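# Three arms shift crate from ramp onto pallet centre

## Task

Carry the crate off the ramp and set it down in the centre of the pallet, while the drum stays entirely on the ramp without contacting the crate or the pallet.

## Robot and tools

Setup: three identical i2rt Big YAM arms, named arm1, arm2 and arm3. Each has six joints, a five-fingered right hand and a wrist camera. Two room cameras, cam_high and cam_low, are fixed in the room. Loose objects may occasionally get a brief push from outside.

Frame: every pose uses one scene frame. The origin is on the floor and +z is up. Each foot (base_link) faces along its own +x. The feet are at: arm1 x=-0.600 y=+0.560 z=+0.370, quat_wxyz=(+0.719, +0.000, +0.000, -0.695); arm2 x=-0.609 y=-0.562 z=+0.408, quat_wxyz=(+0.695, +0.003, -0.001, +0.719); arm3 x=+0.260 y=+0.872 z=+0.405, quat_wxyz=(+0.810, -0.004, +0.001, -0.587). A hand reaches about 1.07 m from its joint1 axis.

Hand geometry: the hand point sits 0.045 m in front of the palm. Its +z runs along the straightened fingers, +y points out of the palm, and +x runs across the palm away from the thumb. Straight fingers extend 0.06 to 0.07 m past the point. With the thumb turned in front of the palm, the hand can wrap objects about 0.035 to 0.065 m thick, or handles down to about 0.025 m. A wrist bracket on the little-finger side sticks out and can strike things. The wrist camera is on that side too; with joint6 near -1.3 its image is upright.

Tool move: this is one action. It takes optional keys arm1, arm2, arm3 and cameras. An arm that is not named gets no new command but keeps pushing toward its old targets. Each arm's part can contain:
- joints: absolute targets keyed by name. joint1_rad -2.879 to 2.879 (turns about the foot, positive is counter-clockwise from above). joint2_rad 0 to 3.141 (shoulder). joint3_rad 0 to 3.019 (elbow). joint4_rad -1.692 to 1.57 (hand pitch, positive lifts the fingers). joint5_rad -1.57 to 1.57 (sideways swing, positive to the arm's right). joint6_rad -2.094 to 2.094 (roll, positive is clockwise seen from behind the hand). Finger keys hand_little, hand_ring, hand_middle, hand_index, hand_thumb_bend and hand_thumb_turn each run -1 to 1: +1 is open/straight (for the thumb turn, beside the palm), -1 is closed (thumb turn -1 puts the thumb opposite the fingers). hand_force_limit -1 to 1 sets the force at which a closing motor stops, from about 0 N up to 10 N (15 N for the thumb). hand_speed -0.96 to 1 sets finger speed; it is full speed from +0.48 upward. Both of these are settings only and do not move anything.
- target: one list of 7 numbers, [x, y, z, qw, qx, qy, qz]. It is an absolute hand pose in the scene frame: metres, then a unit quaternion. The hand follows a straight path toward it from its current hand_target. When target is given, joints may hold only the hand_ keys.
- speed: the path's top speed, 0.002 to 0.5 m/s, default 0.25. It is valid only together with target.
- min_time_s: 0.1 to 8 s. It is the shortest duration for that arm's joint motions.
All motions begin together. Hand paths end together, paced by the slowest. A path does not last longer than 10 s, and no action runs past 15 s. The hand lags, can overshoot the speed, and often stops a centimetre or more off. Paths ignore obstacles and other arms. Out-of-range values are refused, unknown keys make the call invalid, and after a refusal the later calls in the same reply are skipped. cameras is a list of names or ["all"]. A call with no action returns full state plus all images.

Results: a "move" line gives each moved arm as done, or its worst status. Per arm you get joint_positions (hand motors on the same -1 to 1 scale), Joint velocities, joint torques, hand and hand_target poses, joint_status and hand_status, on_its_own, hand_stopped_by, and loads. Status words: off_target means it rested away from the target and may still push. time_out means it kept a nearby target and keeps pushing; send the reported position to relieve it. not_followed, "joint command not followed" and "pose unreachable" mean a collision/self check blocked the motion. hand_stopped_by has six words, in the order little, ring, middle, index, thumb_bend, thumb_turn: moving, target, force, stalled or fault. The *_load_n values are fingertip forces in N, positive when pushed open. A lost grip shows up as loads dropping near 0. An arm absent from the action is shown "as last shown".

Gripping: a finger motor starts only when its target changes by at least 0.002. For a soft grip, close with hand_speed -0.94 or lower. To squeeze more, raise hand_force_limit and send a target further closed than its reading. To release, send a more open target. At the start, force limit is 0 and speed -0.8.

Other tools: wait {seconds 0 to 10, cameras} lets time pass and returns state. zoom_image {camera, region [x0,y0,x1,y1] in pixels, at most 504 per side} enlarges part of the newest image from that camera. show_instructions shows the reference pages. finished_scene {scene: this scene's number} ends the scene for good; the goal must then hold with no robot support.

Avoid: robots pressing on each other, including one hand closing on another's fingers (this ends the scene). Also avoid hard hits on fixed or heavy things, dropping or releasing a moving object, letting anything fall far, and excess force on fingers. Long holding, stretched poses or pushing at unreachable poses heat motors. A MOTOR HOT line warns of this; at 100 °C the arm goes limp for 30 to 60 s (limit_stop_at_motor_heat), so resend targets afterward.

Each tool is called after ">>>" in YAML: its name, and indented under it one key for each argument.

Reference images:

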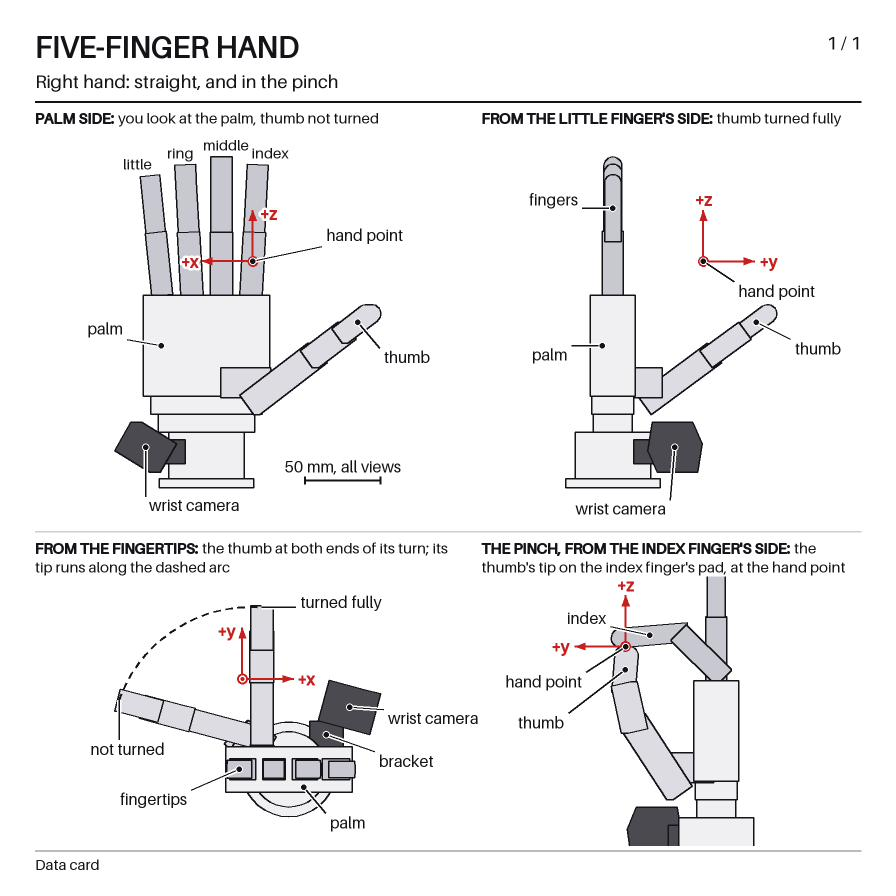

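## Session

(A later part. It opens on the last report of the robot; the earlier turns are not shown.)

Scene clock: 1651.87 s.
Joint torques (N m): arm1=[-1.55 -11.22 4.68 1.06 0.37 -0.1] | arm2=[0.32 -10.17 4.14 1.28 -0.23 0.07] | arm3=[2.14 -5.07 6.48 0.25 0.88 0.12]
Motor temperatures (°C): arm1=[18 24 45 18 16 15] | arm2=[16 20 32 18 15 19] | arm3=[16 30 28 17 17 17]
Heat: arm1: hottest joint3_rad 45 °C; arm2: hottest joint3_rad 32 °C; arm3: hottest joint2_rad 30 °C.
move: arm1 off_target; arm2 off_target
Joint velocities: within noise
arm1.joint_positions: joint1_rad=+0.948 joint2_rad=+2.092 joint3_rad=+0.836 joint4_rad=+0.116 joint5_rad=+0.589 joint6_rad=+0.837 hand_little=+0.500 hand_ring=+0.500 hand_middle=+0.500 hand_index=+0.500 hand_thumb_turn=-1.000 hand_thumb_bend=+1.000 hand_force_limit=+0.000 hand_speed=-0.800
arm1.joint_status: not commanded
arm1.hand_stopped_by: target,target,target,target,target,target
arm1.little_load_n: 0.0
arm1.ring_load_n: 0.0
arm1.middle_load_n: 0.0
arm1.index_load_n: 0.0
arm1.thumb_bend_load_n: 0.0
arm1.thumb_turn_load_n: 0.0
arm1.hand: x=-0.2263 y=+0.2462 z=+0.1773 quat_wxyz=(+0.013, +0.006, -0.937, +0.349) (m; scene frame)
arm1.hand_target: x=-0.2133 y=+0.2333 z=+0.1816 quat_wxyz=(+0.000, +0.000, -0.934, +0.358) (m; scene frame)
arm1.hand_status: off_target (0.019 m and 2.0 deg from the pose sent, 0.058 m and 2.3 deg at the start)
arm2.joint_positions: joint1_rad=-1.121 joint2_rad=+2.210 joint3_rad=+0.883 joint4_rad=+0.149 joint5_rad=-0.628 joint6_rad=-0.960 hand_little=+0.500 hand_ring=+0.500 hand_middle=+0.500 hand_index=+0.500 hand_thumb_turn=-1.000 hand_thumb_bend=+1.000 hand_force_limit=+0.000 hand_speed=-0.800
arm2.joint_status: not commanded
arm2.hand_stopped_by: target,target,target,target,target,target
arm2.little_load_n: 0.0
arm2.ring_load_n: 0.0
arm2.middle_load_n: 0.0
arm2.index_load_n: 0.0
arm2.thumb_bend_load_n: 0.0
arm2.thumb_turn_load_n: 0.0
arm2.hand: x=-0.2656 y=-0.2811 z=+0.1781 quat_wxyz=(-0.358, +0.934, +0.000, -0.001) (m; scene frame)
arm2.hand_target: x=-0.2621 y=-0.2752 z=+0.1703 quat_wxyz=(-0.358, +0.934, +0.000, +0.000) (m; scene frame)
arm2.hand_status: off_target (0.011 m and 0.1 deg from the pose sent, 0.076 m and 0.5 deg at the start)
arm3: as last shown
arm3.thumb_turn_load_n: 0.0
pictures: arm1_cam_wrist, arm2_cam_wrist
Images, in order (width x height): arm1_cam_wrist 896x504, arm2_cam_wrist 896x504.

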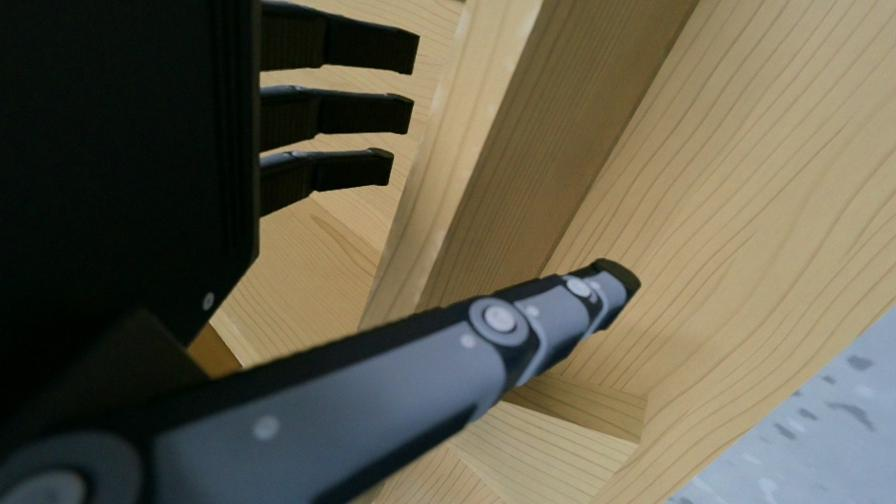

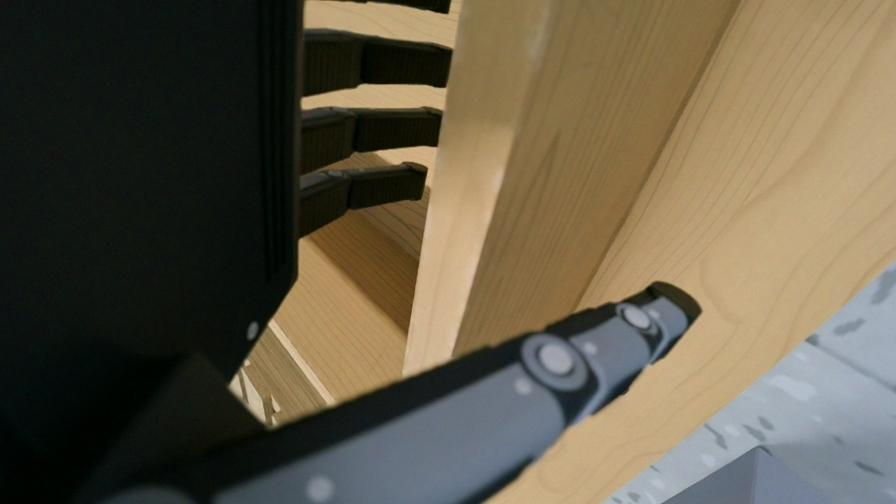

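>>> move:
  arm1: {"joints": {"hand_little": -0.3, "hand_ring": -0.3, "hand_middle": -0.3, "hand_index": -0.3, "hand_thumb_bend": -0.3, "hand_speed": -0.85, "hand_force_limit": -0.4}}
  arm2: {"joints": {"hand_little": -0.3, "hand_ring": -0.3, "hand_middle": -0.3, "hand_index": -0.3, "hand_thumb_bend": -0.3, "hand_speed": -0.85, "hand_force_limit": -0.4}}

>>> move:
  arm1: {"joints": {"hand_little": -0.6, "hand_ring": -0.6, "hand_middle": -0.6, "hand_index": -0.6, "hand_thumb_bend": -0.6, "hand_speed": -0.86, "hand_force_limit": 0.7}}
  arm2: {"joints": {"hand_little": -0.6, "hand_ring": -0.6, "hand_middle": -0.6, "hand_index": -0.6, "hand_thumb_bend": -0.6, "hand_speed": -0.86, "hand_force_limit": 0.7}}
  cameras: ["arm1_cam_wrist","arm2_cam_wrist"]

Scene clock: 1669.53 s.
Joint torques (N m): arm1=[-1.03 -11.4 4.4 0.8 0.26 -0.05] | arm2=[-0.44 -10.23 3.74 1.2 -0.14 0.05] | arm3=[2.2 -5.07 6.46 0.24 0.88 0.13]
Motor temperatures (°C): arm1=[18 24 43 18 16 15] | arm2=[16 21 31 18 15 19] | arm3=[16 30 28 17 17 17]
Heat: arm1: hottest joint3_rad 43 °C; arm2: hottest joint3_rad 31 °C; arm3: hottest joint2_rad 30 °C.
move: arm1 off_target; arm2 off_target
Joint velocities: within noise
arm1.joint_positions: joint1_rad=+0.941 joint2_rad=+2.094 joint3_rad=+0.842 joint4_rad=+0.122 joint5_rad=+0.591 joint6_rad=+0.832 hand_little=-0.290 hand_ring=-0.151 hand_middle=-0.040 hand_index=-0.179 hand_thumb_turn=-1.000 hand_thumb_bend=+0.468 hand_force_limit=-0.400 hand_speed=-0.850
arm1.joint_status: hand_ring off_target (ended at -0.151, target -0.300); hand_middle off_target (ended at -0.040, target -0.300); hand_index off_target (ended at -0.179, target -0.300); hand_thumb_bend off_target (ended at +0.468, target -0.300); the others done
arm1.hand_stopped_by: force,force,force,force,force,target
arm1.little_load_n: 3.5
arm1.ring_load_n: 0.0
arm1.middle_load_n: 0.0
arm1.index_load_n: 0.5
arm1.thumb_bend_load_n: 5.0
arm1.thumb_turn_load_n: 0.5
arm1.hand: x=-0.2254 y=+0.2409 z=+0.1784 quat_wxyz=(+0.012, +0.004, -0.936, +0.352) (m; scene frame)
arm1.hand_target: x=-0.2135 y=+0.2332 z=+0.1816 quat_wxyz=(+0.000, +0.000, -0.934, +0.358) (m; scene frame)
arm1.hand_status: not commanded
arm2.joint_positions: joint1_rad=-1.110 joint2_rad=+2.210 joint3_rad=+0.888 joint4_rad=+0.152 joint5_rad=-0.630 joint6_rad=-0.959 hand_little=-0.300 hand_ring=-0.248 hand_middle=-0.068 hand_index=-0.151 hand_thumb_turn=-1.000 hand_thumb_bend=+0.524 hand_force_limit=-0.400 hand_speed=-0.850
arm2.joint_status: hand_ring off_target (ended at -0.248, target -0.300); hand_middle off_target (ended at -0.068, target -0.300); hand_index off_target (ended at -0.151, target -0.300); hand_thumb_bend off_target (ended at +0.524, target -0.300); the others done
arm2.hand_stopped_by: target,force,force,force,force,target
arm2.little_load_n: 0.0
arm2.ring_load_n: 1.0
arm2.middle_load_n: 0.0
arm2.index_load_n: 0.0
arm2.thumb_bend_load_n: 4.5
arm2.thumb_turn_load_n: 0.5
arm2.hand: x=-0.2654 y=-0.2750 z=+0.1789 quat_wxyz=(-0.360, +0.933, +0.007, +0.000) (m; scene frame)
arm2.hand_target: x=-0.2622 y=-0.2751 z=+0.1702 quat_wxyz=(-0.358, +0.934, +0.000, +0.000) (m; scene frame)
arm2.hand_status: not commanded
arm3: as last shown
pictures: none

Scene clock: 1670.97 s.
Joint torques (N m): arm1=[-0.97 -11.81 4.33 0.75 0.29 0] | arm2=[-0.62 -10.46 3.69 1.14 -0.13 0.07] | arm3=[2.2 -5.07 6.48 0.25 0.88 0.13]
Motor temperatures (°C): arm1=[18 24 42 18 16 15] | arm2=[16 21 31 18 15 19] | arm3=[16 30 28 17 17 17]
Heat: arm1: hottest joint3_rad 42 °C; arm2: hottest joint3_rad 31 °C; arm3: hottest joint2_rad 30 °C.
move: arm1 off_target; arm2 off_target
Joint velocities: arm1=[within noise] | arm2=[within noise] | arm3=[0.005 -0.005 -0.002 -0.002 -0.154 -0.037]
arm1.joint_positions: joint1_rad=+0.941 joint2_rad=+2.095 joint3_rad=+0.842 joint4_rad=+0.125 joint5_rad=+0.591 joint6_rad=+0.827 hand_little=-0.312 hand_ring=-0.199 hand_middle=-0.139 hand_index=-0.201 hand_thumb_turn=-1.000 hand_thumb_bend=+0.453 hand_force_limit=+0.700 hand_speed=-0.860
arm1.joint_status: hand_little off_target (ended at -0.312, target -0.600); hand_ring off_target (ended at -0.199, target -0.600); hand_middle off_target (ended at -0.139, target -0.600); hand_index off_target (ended at -0.201, target -0.600); hand_thumb_bend off_target (ended at +0.453, target -0.600); the others done
arm1.hand_stopped_by: force,force,force,force,force,target
arm1.little_load_n: 5.0
arm1.ring_load_n: 7.5
arm1.middle_load_n: 9.0
arm1.index_load_n: 7.0
arm1.thumb_bend_load_n: 14.0
arm1.thumb_turn_load_n: 1.0
arm1.hand: x=-0.2253 y=+0.2407 z=+0.1780 quat_wxyz=(+0.012, +0.006, -0.936, +0.353) (m; scene frame)
arm1.hand_target: x=-0.2134 y=+0.2334 z=+0.1815 quat_wxyz=(+0.000, +0.000, -0.934, +0.358) (m; scene frame)
arm1.hand_status: not commanded
arm2.joint_positions: joint1_rad=-1.109 joint2_rad=+2.212 joint3_rad=+0.889 joint4_rad=+0.154 joint5_rad=-0.631 joint6_rad=-0.961 hand_little=-0.439 hand_ring=-0.267 hand_middle=-0.193 hand_index=-0.250 hand_thumb_turn=-1.000 hand_thumb_bend=+0.502 hand_force_limit=+0.700 hand_speed=-0.860
arm2.joint_status: hand_little off_target (ended at -0.439, target -0.600); hand_ring off_target (ended at -0.267, target -0.600); hand_middle off_target (ended at -0.193, target -0.600); hand_index off_target (ended at -0.250, target -0.600); hand_thumb_bend off_target (ended at +0.502, target -0.600); the others done
arm2.hand_stopped_by: force,force,force,force,force,target
arm2.little_load_n: 10.5
arm2.ring_load_n: 2.5
arm2.middle_load_n: 9.0
arm2.index_load_n: 6.0
arm2.thumb_bend_load_n: 17.0
arm2.thumb_turn_load_n: 1.0
arm2.hand: x=-0.2652 y=-0.2743 z=+0.1786 quat_wxyz=(-0.361, +0.933, +0.008, +0.001) (m; scene frame)
arm2.hand_target: x=-0.2621 y=-0.2752 z=+0.1703 quat_wxyz=(-0.358, +0.934, +0.000, +0.000) (m; scene frame)
arm2.hand_status: not commanded
arm3: as last shown
pictures: arm1_cam_wrist, arm2_cam_wrist
Images, in order (width x height): arm1_cam_wrist 896x504, arm2_cam_wrist 896x504.

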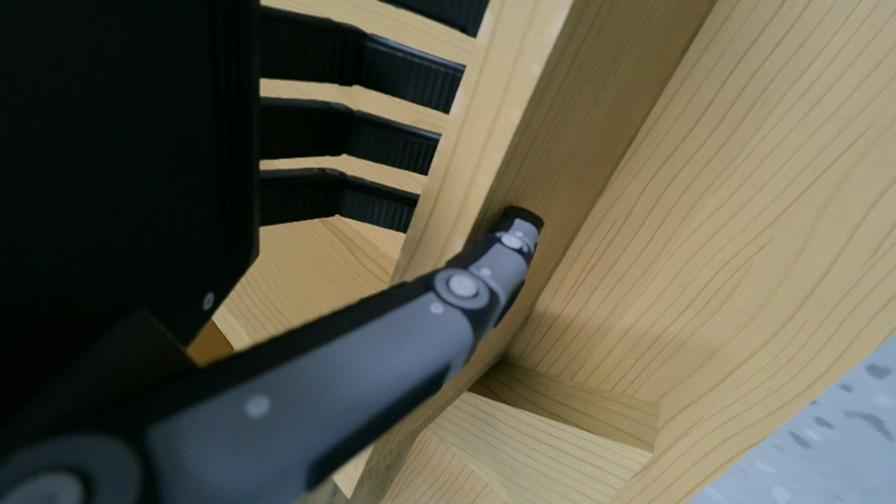

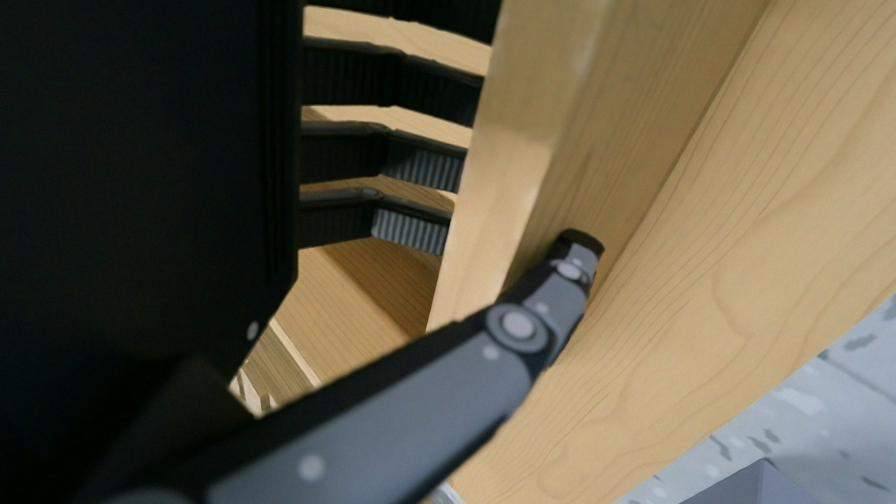

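>>> move:
  arm1: {"joints": {"hand_little": -0.7, "hand_ring": -0.7, "hand_middle": -0.7, "hand_index": -0.7, "hand_thumb_bend": -0.7, "hand_speed": -0.86, "hand_force_limit": 1.0}}
  arm2: {"joints": {"hand_little": -0.7, "hand_ring": -0.7, "hand_middle": -0.7, "hand_index": -0.7, "hand_thumb_bend": -0.7, "hand_speed": -0.86, "hand_force_limit": 1.0}}

>>> move:
  arm1: {"target": [-0.213,0.236,0.215,0,0,0.9336,-0.3584], "speed": 0.06}
  arm2: {"target": [-0.262,-0.278,0.215,-0.3584,0.9336,0,0], "speed": 0.06}
  cameras: ["arm1_cam_wrist","arm3_cam_wrist","cam_low","cam_high"]

Scene clock: 1680.47 s.
Joint torques (N m): arm1=[-0.85 -11.4 4.19 0.81 0.31 0.02] | arm2=[-0.62 -10.4 3.62 1.14 -0.1 0.07] | arm3=[2.14 -5.07 6.46 0.27 0.88 0.13]
Motor temperatures (°C): arm1=[18 24 41 18 16 15] | arm2=[16 21 30 18 15 19] | arm3=[16 29 28 17 17 17]
Heat: arm1: hottest joint3_rad 41 °C; arm2: hottest joint3_rad 30 °C; arm3: hottest joint2_rad 29 °C.
move: arm1 off_target; arm2 off_target
Joint velocities: within noise
arm1.joint_positions: joint1_rad=+0.939 joint2_rad=+2.096 joint3_rad=+0.844 joint4_rad=+0.126 joint5_rad=+0.590 joint6_rad=+0.822 hand_little=-0.348 hand_ring=-0.220 hand_middle=-0.149 hand_index=-0.222 hand_thumb_turn=-1.000 hand_thumb_bend=+0.459 hand_force_limit=+1.000 hand_speed=-0.860
arm1.joint_status: hand_little off_target (ended at -0.348, target -0.700); hand_ring off_target (ended at -0.220, target -0.700); hand_middle off_target (ended at -0.149, target -0.700); hand_index off_target (ended at -0.222, target -0.700); hand_thumb_bend off_target (ended at +0.459, target -0.700); the others done
arm1.hand_stopped_by: force,force,force,force,force,target
arm1.little_load_n: 10.0
arm1.ring_load_n: 9.0
arm1.middle_load_n: 5.5
arm1.index_load_n: 10.0
arm1.thumb_bend_load_n: 18.0
arm1.thumb_turn_load_n: 1.0
arm1.hand: x=-0.2252 y=+0.2397 z=+0.1781 quat_wxyz=(+0.012, +0.007, -0.936, +0.353) (m; scene frame)
arm1.hand_target: x=-0.2135 y=+0.2333 z=+0.1815 quat_wxyz=(+0.000, +0.000, -0.934, +0.358) (m; scene frame)
arm1.hand_status: not commanded
arm2.joint_positions: joint1_rad=-1.108 joint2_rad=+2.212 joint3_rad=+0.889 joint4_rad=+0.154 joint5_rad=-0.631 joint6_rad=-0.961 hand_little=-0.439 hand_ring=-0.293 hand_middle=-0.202 hand_index=-0.271 hand_thumb_turn=-1.000 hand_thumb_bend=+0.503 hand_force_limit=+1.000 hand_speed=-0.860
arm2.joint_status: hand_little off_target (ended at -0.439, target -0.700); hand_ring off_target (ended at -0.293, target -0.700); hand_middle off_target (ended at -0.202, target -0.700); hand_index off_target (ended at -0.271, target -0.700); hand_thumb_bend off_target (ended at +0.503, target -0.700); the others done
arm2.hand_stopped_by: force,force,force,force,force,target
arm2.little_load_n: 4.0
arm2.ring_load_n: 10.0
arm2.middle_load_n: 8.0
arm2.index_load_n: 11.5
arm2.thumb_bend_load_n: 20.0
arm2.thumb_turn_load_n: 1.5
arm2.hand: x=-0.2655 y=-0.2738 z=+0.1785 quat_wxyz=(-0.361, +0.933, +0.009, +0.000) (m; scene frame)
arm2.hand_target: x=-0.2623 y=-0.2752 z=+0.1702 quat_wxyz=(-0.358, +0.934, +0.000, +0.000) (m; scene frame)
arm2.hand_status: not commanded
arm3: as last shown
pictures: none

Scene clock: 1681.80 s.
Joint torques (N m): arm1=[0.21 -17.73 2.8 -0.51 0.37 0.05] | arm2=[-2.26 -18.67 1.11 -0.14 -0.16 0.07] | arm3=[2.2 -5.07 6.48 0.24 0.87 0.12]
Motor temperatures (°C): arm1=[18 24 41 18 16 15] | arm2=[16 21 30 18 15 19] | arm3=[16 29 28 17 17 17]
Heat: arm1: hottest joint3_rad 41 °C; arm2: hottest joint3_rad 30 °C; arm3: hottest joint2_rad 29 °C.
move: arm1 off_target; arm2 off_target
Joint velocities: within noise
arm1.joint_positions: joint1_rad=+0.929 joint2_rad=+2.086 joint3_rad=+0.845 joint4_rad=+0.085 joint5_rad=+0.590 joint6_rad=+0.826 hand_little=-0.347 hand_ring=-0.220 hand_middle=-0.148 hand_index=-0.222 hand_thumb_turn=-1.000 hand_thumb_bend=+0.459 hand_force_limit=+1.000 hand_speed=-0.860
arm1.joint_status: not commanded
arm1.hand_stopped_by: force,force,force,force,force,target
arm1.little_load_n: 8.0
arm1.ring_load_n: 9.5
arm1.middle_load_n: 6.5
arm1.index_load_n: 10.0
arm1.thumb_bend_load_n: 19.0
arm1.thumb_turn_load_n: 1.0
arm1.hand: x=-0.2335 y=+0.2393 z=+0.1792 quat_wxyz=(+0.024, +0.005, -0.938, +0.345) (m; scene frame)
arm1.hand_target: x=-0.2134 y=+0.2359 z=+0.2129 quat_wxyz=(+0.000, +0.000, -0.934, +0.358) (m; scene frame)
arm1.hand_status: off_target (0.041 m and 3.3 deg from the pose sent, 0.039 m and 1.7 deg at the start)
arm2.joint_positions: joint1_rad=-1.090 joint2_rad=+2.207 joint3_rad=+0.885 joint4_rad=+0.103 joint5_rad=-0.631 joint6_rad=-0.965 hand_little=-0.439 hand_ring=-0.294 hand_middle=-0.202 hand_index=-0.270 hand_thumb_turn=-1.000 hand_thumb_bend=+0.503 hand_force_limit=+1.000 hand_speed=-0.860
arm2.joint_status: not commanded
arm2.hand_stopped_by: force,force,force,force,force,target
arm2.little_load_n: 0.0
arm2.ring_load_n: 3.0
arm2.middle_load_n: 10.0
arm2.index_load_n: 21.0
arm2.thumb_bend_load_n: 19.0
arm2.thumb_turn_load_n: 6.0
arm2.hand: x=-0.2823 y=-0.2746 z=+0.1782 quat_wxyz=(-0.349, +0.937, +0.011, -0.023) (m; scene frame)
arm2.hand_target: x=-0.2629 y=-0.2777 z=+0.2116 quat_wxyz=(-0.358, +0.934, +0.000, +0.000) (m; scene frame)
arm2.hand_status: off_target (0.042 m and 3.1 deg from the pose sent, 0.037 m and 1.1 deg at the start)
arm3: as last shown
pictures: arm1_cam_wrist, arm3_cam_wrist, cam_high, cam_low
Images, in order (width x height): arm1_cam_wrist 896x504, arm3_cam_wrist 896x504, cam_high 896x504, cam_low 896x504.

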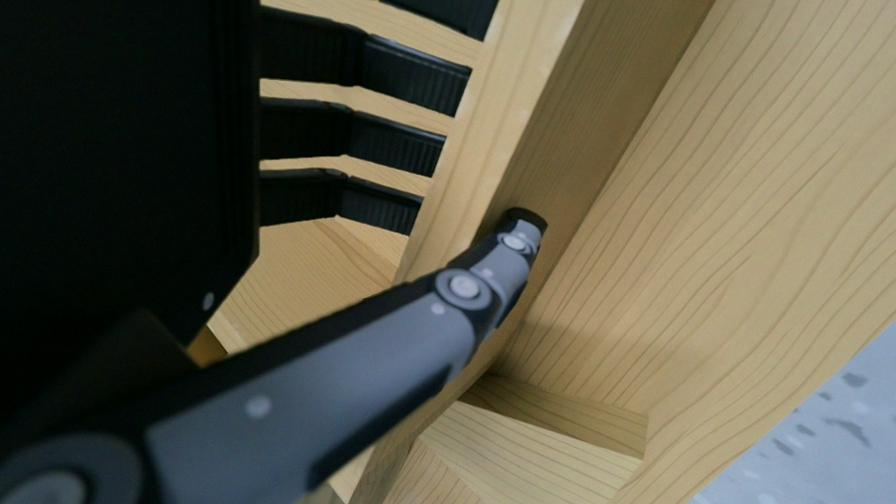

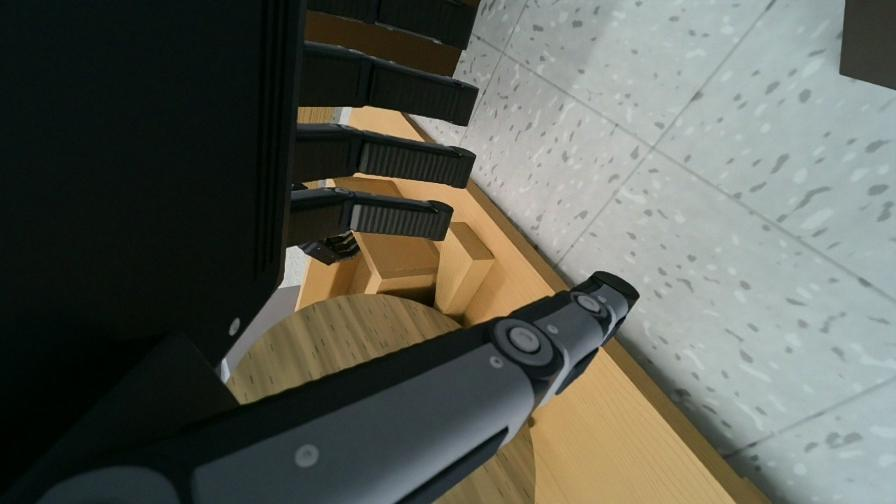

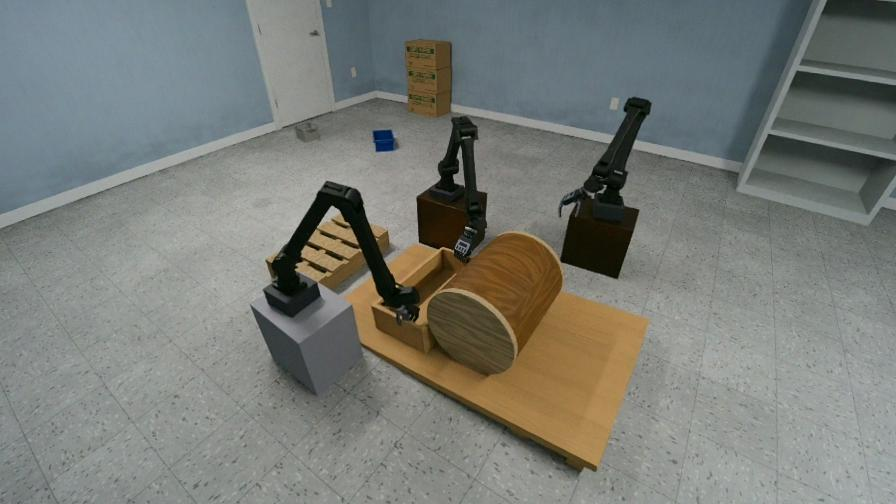

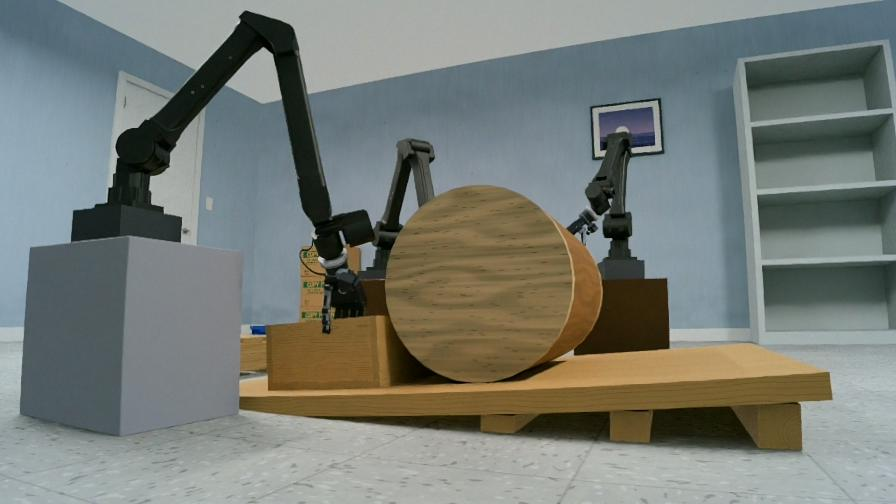

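>>> move:
  arm1: {"target": [-0.228,0.240,0.245,0,0,0.9336,-0.3584], "speed": 0.06}
  arm2: {"target": [-0.277,-0.281,0.245,-0.3584,0.9336,0,0], "speed": 0.06}
  cameras: ["arm1_cam_wrist","arm3_cam_wrist","cam_low"]

Scene clock: 1692.77 s.
Joint torques (N m): arm1=[-0.03 -17.2 2.45 -0.51 0.19 0.04] | arm2=[-2.02 -17.67 1.61 -0.18 -0.09 0.09] | arm3=[2.2 -5.07 6.48 0.25 0.88 0.13]
Motor temperatures (°C): arm1=[18 25 40 18 16 15] | arm2=[16 23 29 18 15 19] | arm3=[16 29 28 17 17 17]
Heat: arm1: hottest joint3_rad 40 °C; arm2: hottest joint3_rad 29 °C; arm3: hottest joint2_rad 29 °C.
move: arm1 off_target; arm2 off_target
Joint velocities: within noise
arm1.joint_positions: joint1_rad=+0.917 joint2_rad=+1.983 joint3_rad=+0.807 joint4_rad=+0.039 joint5_rad=+0.590 joint6_rad=+0.816 hand_little=-0.347 hand_ring=-0.220 hand_middle=-0.148 hand_index=-0.222 hand_thumb_turn=-1.000 hand_thumb_bend=+0.459 hand_force_limit=+1.000 hand_speed=-0.860
arm1.joint_status: not commanded
arm1.hand_stopped_by: force,force,force,force,force,target
arm1.little_load_n: 8.5
arm1.ring_load_n: 10.0
arm1.middle_load_n: 6.5
arm1.index_load_n: 11.0
arm1.thumb_bend_load_n: 18.5
arm1.thumb_turn_load_n: 1.5
arm1.hand: x=-0.2408 y=+0.2375 z=+0.2131 quat_wxyz=(+0.021, +0.001, -0.937, +0.350) (m; scene frame)
arm1.hand_target: x=-0.2281 y=+0.2395 z=+0.2428 quat_wxyz=(+0.000, +0.000, -0.934, +0.358) (m; scene frame)
arm1.hand_status: off_target (0.034 m and 2.6 deg from the pose sent, 0.066 m and 3.3 deg at the start)
arm2.joint_positions: joint1_rad=-1.081 joint2_rad=+2.101 joint3_rad=+0.826 joint4_rad=+0.069 joint5_rad=-0.629 joint6_rad=-0.951 hand_little=-0.439 hand_ring=-0.294 hand_middle=-0.202 hand_index=-0.270 hand_thumb_turn=-1.000 hand_thumb_bend=+0.503 hand_force_limit=+1.000 hand_speed=-0.860
arm2.joint_status: not commanded
arm2.hand_stopped_by: force,force,force,force,force,target
arm2.little_load_n: 0.0
arm2.ring_load_n: 2.5
arm2.middle_load_n: 10.0
arm2.index_load_n: 22.5
arm2.thumb_bend_load_n: 19.0
arm2.thumb_turn_load_n: 6.5
arm2.hand: x=-0.2932 y=-0.2762 z=+0.2117 quat_wxyz=(-0.352, +0.936, +0.011, -0.021) (m; scene frame)
arm2.hand_target: x=-0.2776 y=-0.2805 z=+0.2419 quat_wxyz=(-0.358, +0.934, +0.000, +0.000) (m; scene frame)
arm2.hand_status: off_target (0.037 m and 2.8 deg from the pose sent, 0.067 m and 3.1 deg at the start)
arm3.joint_positions: joint1_rad=-0.466 joint2_rad=+1.222 joint3_rad=+0.459 joint4_rad=-0.425 joint5_rad=+0.821 joint6_rad=+1.044 hand_little=+0.300 hand_ring=+0.250 hand_middle=+0.200 hand_index=+0.150 hand_thumb_turn=-1.000 hand_thumb_bend=+0.850 hand_force_limit=-0.100 hand_speed=-0.800
arm3.joint_status: not commanded
arm3.hand_stopped_by: target,target,target,target,target,target
arm3.little_load_n: 0.0
arm3.ring_load_n: 0.0
arm3.middle_load_n: 0.0
arm3.index_load_n: 0.0
arm3.thumb_bend_load_n: 0.0
arm3.thumb_turn_load_n: 0.0
arm3.hand: x=+0.1158 y=+0.5657 z=+0.4153 quat_wxyz=(+0.279, -0.568, -0.700, +0.331) (m; scene frame)
arm3.hand_target: x=+0.1199 y=+0.5600 z=+0.4200 quat_wxyz=(+0.274, -0.567, -0.700, +0.337) (m; scene frame)
arm3.hand_status: not commanded
pictures: arm1_cam_wrist, arm3_cam_wrist, cam_low
Images, in order (width x height): arm1_cam_wrist 896x504, arm3_cam_wrist 896x504, cam_low 896x504.

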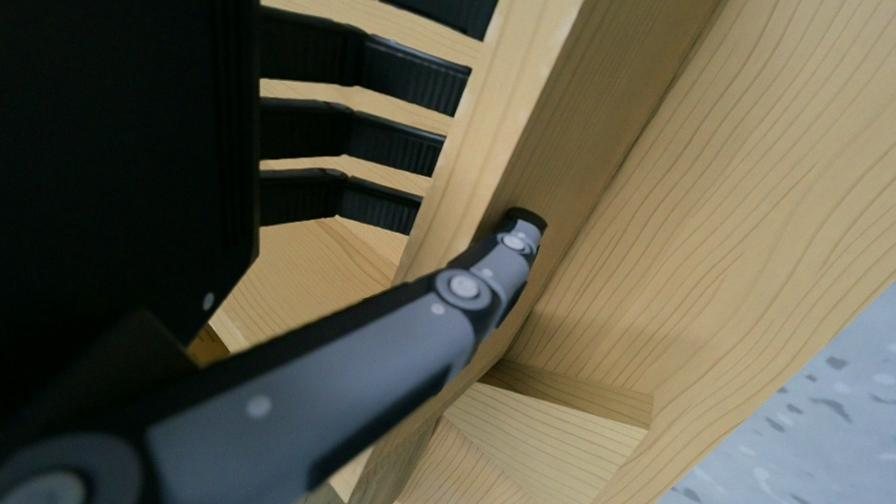

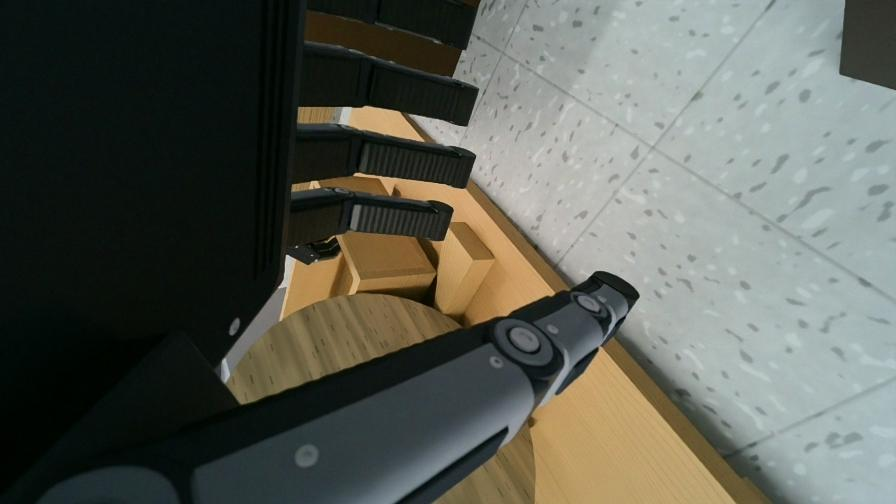

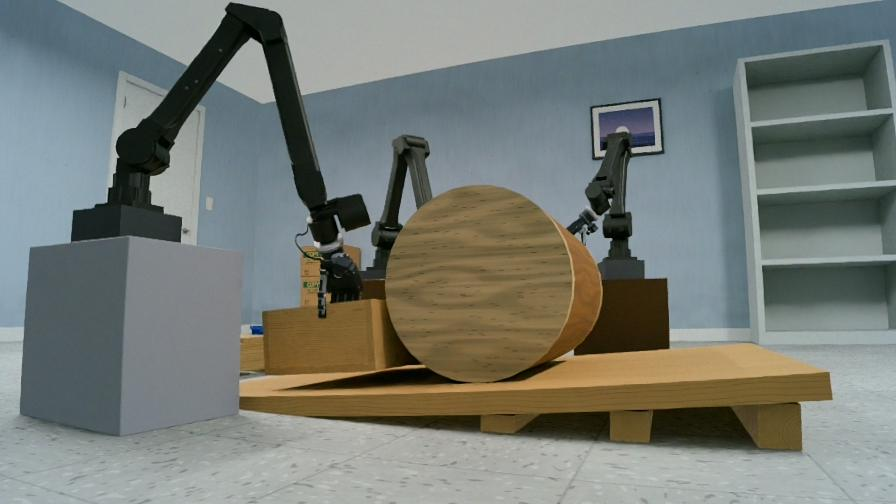

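>>> move:
  arm1: {"target": [-0.25,0.245,0.32,0,0,0.9336,-0.3584], "speed": 0.07}
  arm2: {"target": [-0.295,-0.284,0.32,-0.3584,0.9336,0,0], "speed": 0.07}
  cameras: ["arm1_cam_wrist","arm2_cam_wrist","arm3_cam_wrist","cam_low"]

Scene clock: 1700.40 s.
Joint torques (N m): arm1=[0.15 -15.62 4.15 -0.62 0.11 0.09] | arm2=[-2.55 -15.97 3.63 -0.35 0.08 0.03] | arm3=[2.14 -5.07 6.48 0.25 0.88 0.13]
Motor temperatures (°C): arm1=[18 26 39 18 16 15] | arm2=[16 23 29 18 15 19] | arm3=[16 29 28 17 17 17]
Heat: arm1: hottest joint3_rad 39 °C; arm2: hottest joint3_rad 29 °C; arm3: hottest joint2_rad 29 °C.
move: arm1 off_target; arm2 off_target
Joint velocities: within noise
arm1.joint_positions: joint1_rad=+0.894 joint2_rad=+1.741 joint3_rad=+0.759 joint4_rad=-0.138 joint5_rad=+0.582 joint6_rad=+0.785 hand_little=-0.347 hand_ring=-0.220 hand_middle=-0.148 hand_index=-0.222 hand_thumb_turn=-1.000 hand_thumb_bend=+0.459 hand_force_limit=+1.000 hand_speed=-0.860
arm1.joint_status: not commanded
arm1.hand_stopped_by: force,force,force,force,force,target
arm1.little_load_n: 9.5
arm1.ring_load_n: 10.0
arm1.middle_load_n: 6.5
arm1.index_load_n: 11.0
arm1.thumb_bend_load_n: 18.5
arm1.thumb_turn_load_n: 1.5
arm1.hand: x=-0.2602 y=+0.2393 z=+0.2906 quat_wxyz=(+0.022, +0.003, -0.936, +0.351) (m; scene frame)
arm1.hand_target: x=-0.2501 y=+0.2444 z=+0.3178 quat_wxyz=(+0.000, +0.000, -0.934, +0.358) (m; scene frame)
arm1.hand_status: off_target (0.032 m and 2.7 deg from the pose sent, 0.108 m and 2.6 deg at the start)
arm2.joint_positions: joint1_rad=-1.059 joint2_rad=+1.860 joint3_rad=+0.763 joint4_rad=-0.097 joint5_rad=-0.627 joint6_rad=-0.930 hand_little=-0.439 hand_ring=-0.294 hand_middle=-0.202 hand_index=-0.269 hand_thumb_turn=-1.000 hand_thumb_bend=+0.503 hand_force_limit=+1.000 hand_speed=-0.860
arm2.joint_status: not commanded
arm2.hand_stopped_by: force,force,force,force,force,target
arm2.little_load_n: 0.0
arm2.ring_load_n: 3.0
arm2.middle_load_n: 11.0
arm2.index_load_n: 23.5
arm2.thumb_bend_load_n: 18.5
arm2.thumb_turn_load_n: 6.5
arm2.hand: x=-0.3100 y=-0.2752 z=+0.2892 quat_wxyz=(-0.353, +0.935, +0.013, -0.023) (m; scene frame)
arm2.hand_target: x=-0.2956 y=-0.2832 z=+0.3170 quat_wxyz=(-0.358, +0.934, +0.000, +0.000) (m; scene frame)
arm2.hand_status: off_target (0.035 m and 3.1 deg from the pose sent, 0.109 m and 2.8 deg at the start)
arm3: as last shown
pictures: arm1_cam_wrist, arm2_cam_wrist, arm3_cam_wrist, cam_low
Images, in order (width x height): arm1_cam_wrist 896x504, arm2_cam_wrist 896x504, arm3_cam_wrist 896x504, cam_low 896x504.

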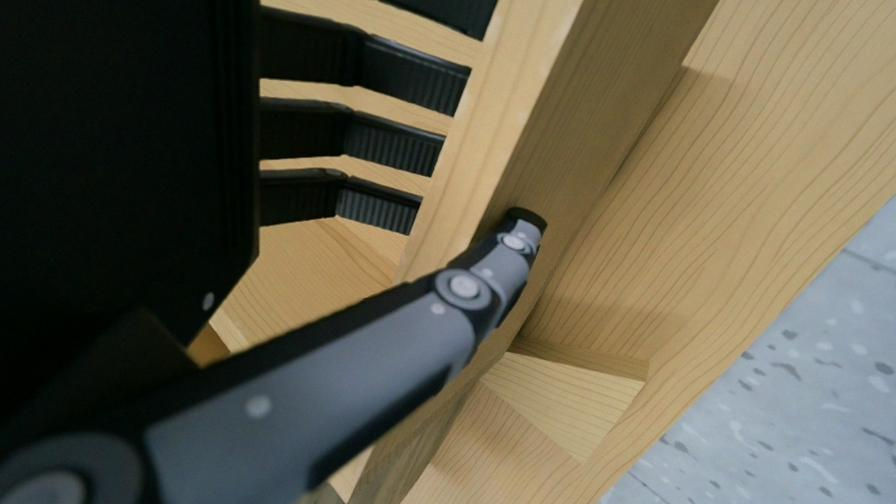

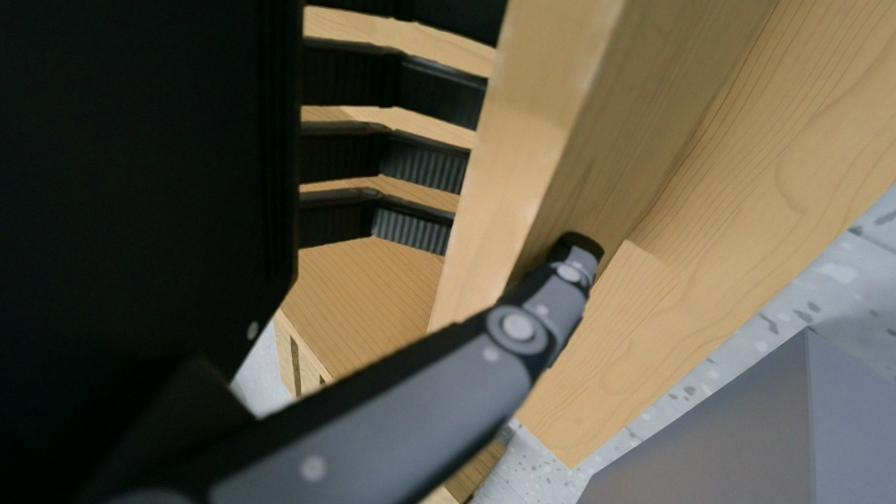

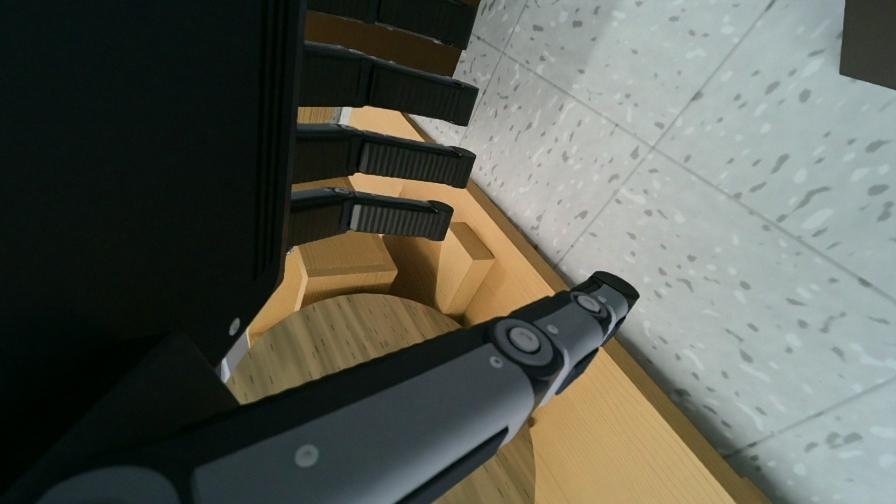

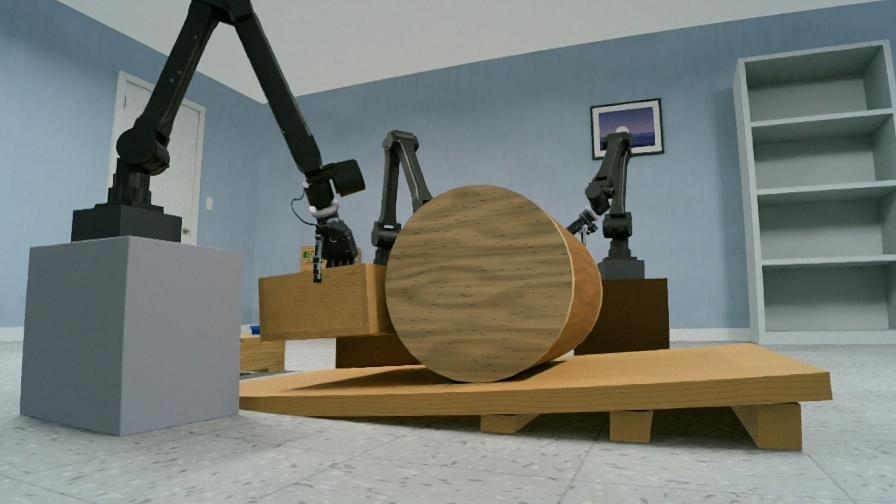

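>>> move:
  arm1: {"target": [-0.32,0.246,0.375,0,0,0.9336,-0.3584], "speed": 0.09}
  arm2: {"target": [-0.365,-0.286,0.375,-0.3584,0.9336,0,0], "speed": 0.09}

>>> move:
  arm1: {"target": [-0.47,0.246,0.38,0,0,0.9336,-0.3584], "speed": 0.09}
  arm2: {"target": [-0.515,-0.286,0.38,-0.3584,0.9336,0,0], "speed": 0.09}
  cameras: ["cam_high","cam_low","arm3_cam_wrist"]

Scene clock: 1710.40 s.
Joint torques (N m): arm1=[0.03 -12.57 5.08 -0.84 -0.05 0.11] | arm2=[-2.55 -12.28 4.88 -0.5 0.23 0.02] | arm3=[2.2 -5.07 6.48 0.25 0.88 0.13]
Motor temperatures (°C): arm1=[18 25 38 18 16 15] | arm2=[16 25 29 18 15 19] | arm3=[16 28 28 17 17 17]
Heat: arm1: hottest joint3_rad 38 °C; arm2: hottest joint3_rad 29 °C; arm3: hottest joint2_rad 28 °C.
move: arm1 off_target; arm2 off_target
Joint velocities: within noise
arm1.joint_positions: joint1_rad=+0.778 joint2_rad=+1.464 joint3_rad=+0.641 joint4_rad=-0.218 joint5_rad=+0.526 joint6_rad=+0.661 hand_little=-0.347 hand_ring=-0.220 hand_middle=-0.148 hand_index=-0.222 hand_thumb_turn=-1.000 hand_thumb_bend=+0.459 hand_force_limit=+1.000 hand_speed=-0.860
arm1.joint_status: not commanded
arm1.hand_stopped_by: force,force,force,force,force,target
arm1.little_load_n: 9.5
arm1.ring_load_n: 10.5
arm1.middle_load_n: 6.5
arm1.index_load_n: 12.0
arm1.thumb_bend_load_n: 18.0
arm1.thumb_turn_load_n: 1.5
arm1.hand: x=-0.3247 y=+0.2377 z=+0.3541 quat_wxyz=(+0.016, +0.003, -0.935, +0.355) (m; scene frame)
arm1.hand_target: x=-0.3199 y=+0.2453 z=+0.3733 quat_wxyz=(+0.000, +0.000, -0.934, +0.358) (m; scene frame)
arm1.hand_status: off_target (0.023 m and 1.9 deg from the pose sent, 0.104 m and 2.7 deg at the start)
arm2.joint_positions: joint1_rad=-0.960 joint2_rad=+1.573 joint3_rad=+0.610 joint4_rad=-0.155 joint5_rad=-0.587 joint6_rad=-0.820 hand_little=-0.439 hand_ring=-0.294 hand_middle=-0.202 hand_index=-0.269 hand_thumb_turn=-0.999 hand_thumb_bend=+0.503 hand_force_limit=+1.000 hand_speed=-0.860
arm2.joint_status: not commanded
arm2.hand_stopped_by: force,force,force,force,force,target
arm2.little_load_n: 0.0
arm2.ring_load_n: 4.5
arm2.middle_load_n: 11.5
arm2.index_load_n: 24.0
arm2.thumb_bend_load_n: 17.5
arm2.thumb_turn_load_n: 6.0
arm2.hand: x=-0.3741 y=-0.2752 z=+0.3531 quat_wxyz=(-0.356, +0.934, +0.015, -0.018) (m; scene frame)
arm2.hand_target: x=-0.3654 y=-0.2849 z=+0.3725 quat_wxyz=(-0.359, +0.934, +0.000, +0.000) (m; scene frame)
arm2.hand_status: off_target (0.026 m and 2.7 deg from the pose sent, 0.103 m and 3.1 deg at the start)
arm3: as last shown
pictures: none

Scene clock: 1712.87 s.
Joint torques (N m): arm1=[-1.2 -7.71 4.88 -0.35 0 -0.02] | arm2=[-1.32 -6.07 4.48 0.01 0.17 0.1] | arm3=[2.14 -5.07 6.46 0.27 0.88 0.13]
Motor temperatures (°C): arm1=[18 25 38 18 16 15] | arm2=[16 25 29 18 15 19] | arm3=[16 28 29 17 17 17]
Heat: arm1: hottest joint3_rad 38 °C; arm2: hottest joint3_rad 29 °C; arm3: hottest joint3_rad 29 °C.
move: arm1 off_target; arm2 off_target
Joint velocities: within noise
arm1.joint_positions: joint1_rad=+0.377 joint2_rad=+1.151 joint3_rad=+0.414 joint4_rad=-0.137 joint5_rad=+0.276 joint6_rad=+0.305 hand_little=-0.347 hand_ring=-0.220 hand_middle=-0.148 hand_index=-0.222 hand_thumb_turn=-1.000 hand_thumb_bend=+0.459 hand_force_limit=+1.000 hand_speed=-0.860
arm1.joint_status: not commanded
arm1.hand_stopped_by: force,force,force,force,force,target
arm1.little_load_n: 8.5
arm1.ring_load_n: 9.5
arm1.middle_load_n: 7.0
arm1.index_load_n: 14.0
arm1.thumb_bend_load_n: 17.0
arm1.thumb_turn_load_n: 2.0
arm1.hand: x=-0.4666 y=+0.2351 z=+0.3765 quat_wxyz=(+0.003, +0.003, -0.932, +0.362) (m; scene frame)
arm1.hand_target: x=-0.4698 y=+0.2453 z=+0.3789 quat_wxyz=(+0.000, +0.000, -0.934, +0.358) (m; scene frame)
arm1.hand_status: off_target (0.012 m and 0.6 deg from the pose sent, 0.148 m and 2.0 deg at the start)
arm2.joint_positions: joint1_rad=-0.591 joint2_rad=+1.226 joint3_rad=+0.327 joint4_rad=-0.019 joint5_rad=-0.374 joint6_rad=-0.461 hand_little=-0.439 hand_ring=-0.293 hand_middle=-0.201 hand_index=-0.268 hand_thumb_turn=-0.999 hand_thumb_bend=+0.503 hand_force_limit=+1.000 hand_speed=-0.860
arm2.joint_status: not commanded
arm2.hand_stopped_by: force,force,force,force,force,target
arm2.little_load_n: 0.5
arm2.ring_load_n: 9.0
arm2.middle_load_n: 12.0
arm2.index_load_n: 21.5
arm2.thumb_bend_load_n: 16.5
arm2.thumb_turn_load_n: 4.5
arm2.hand: x=-0.5127 y=-0.2726 z=+0.3770 quat_wxyz=(-0.363, +0.931, +0.015, -0.002) (m; scene frame)
arm2.hand_target: x=-0.5150 y=-0.2849 z=+0.3784 quat_wxyz=(-0.359, +0.934, +0.000, +0.000) (m; scene frame)
arm2.hand_status: off_target (0.014 m and 1.8 deg from the pose sent, 0.144 m and 2.7 deg at the start)
arm3: as last shown
pictures: arm3_cam_wrist, cam_high, cam_low
Images, in order (width x height): arm3_cam_wrist 896x504, cam_high 896x504, cam_low 896x504.

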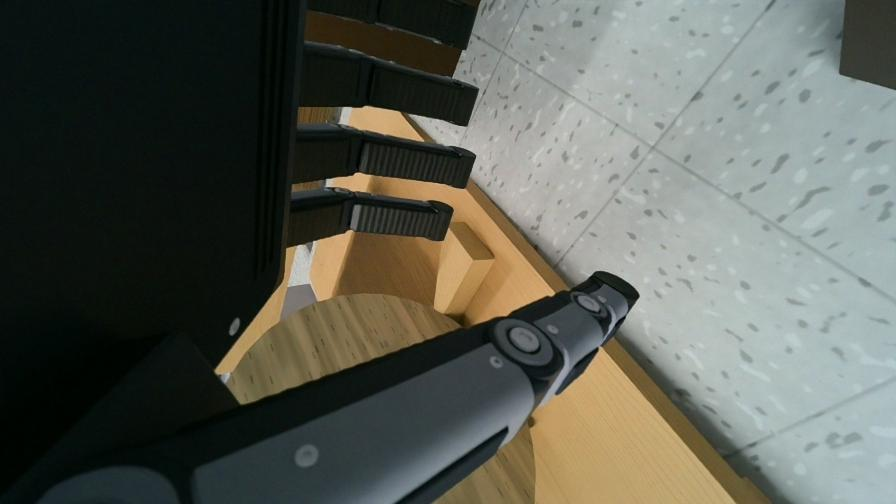

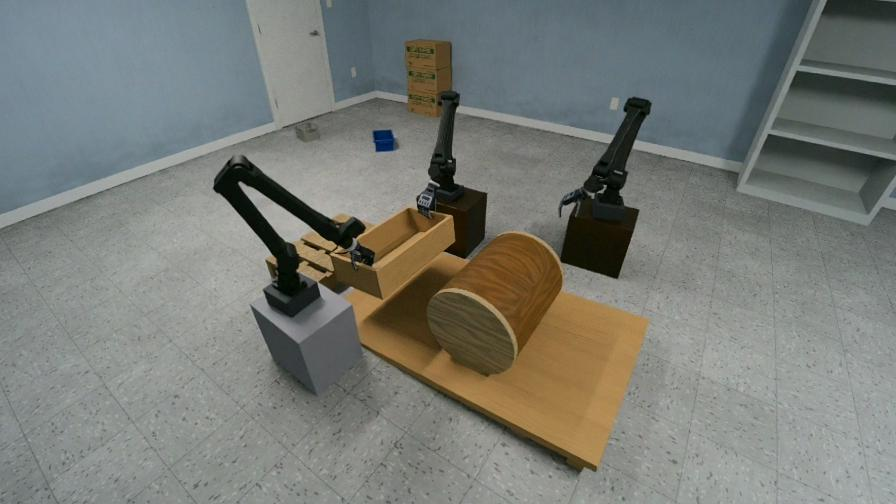

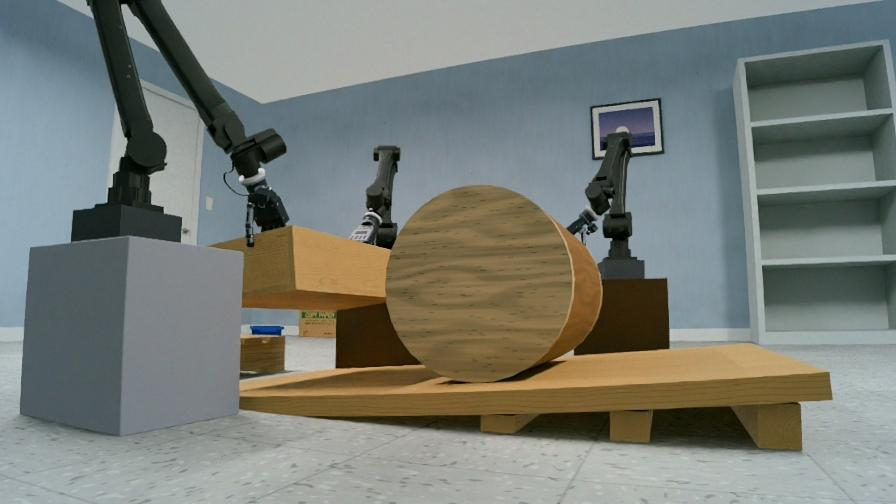

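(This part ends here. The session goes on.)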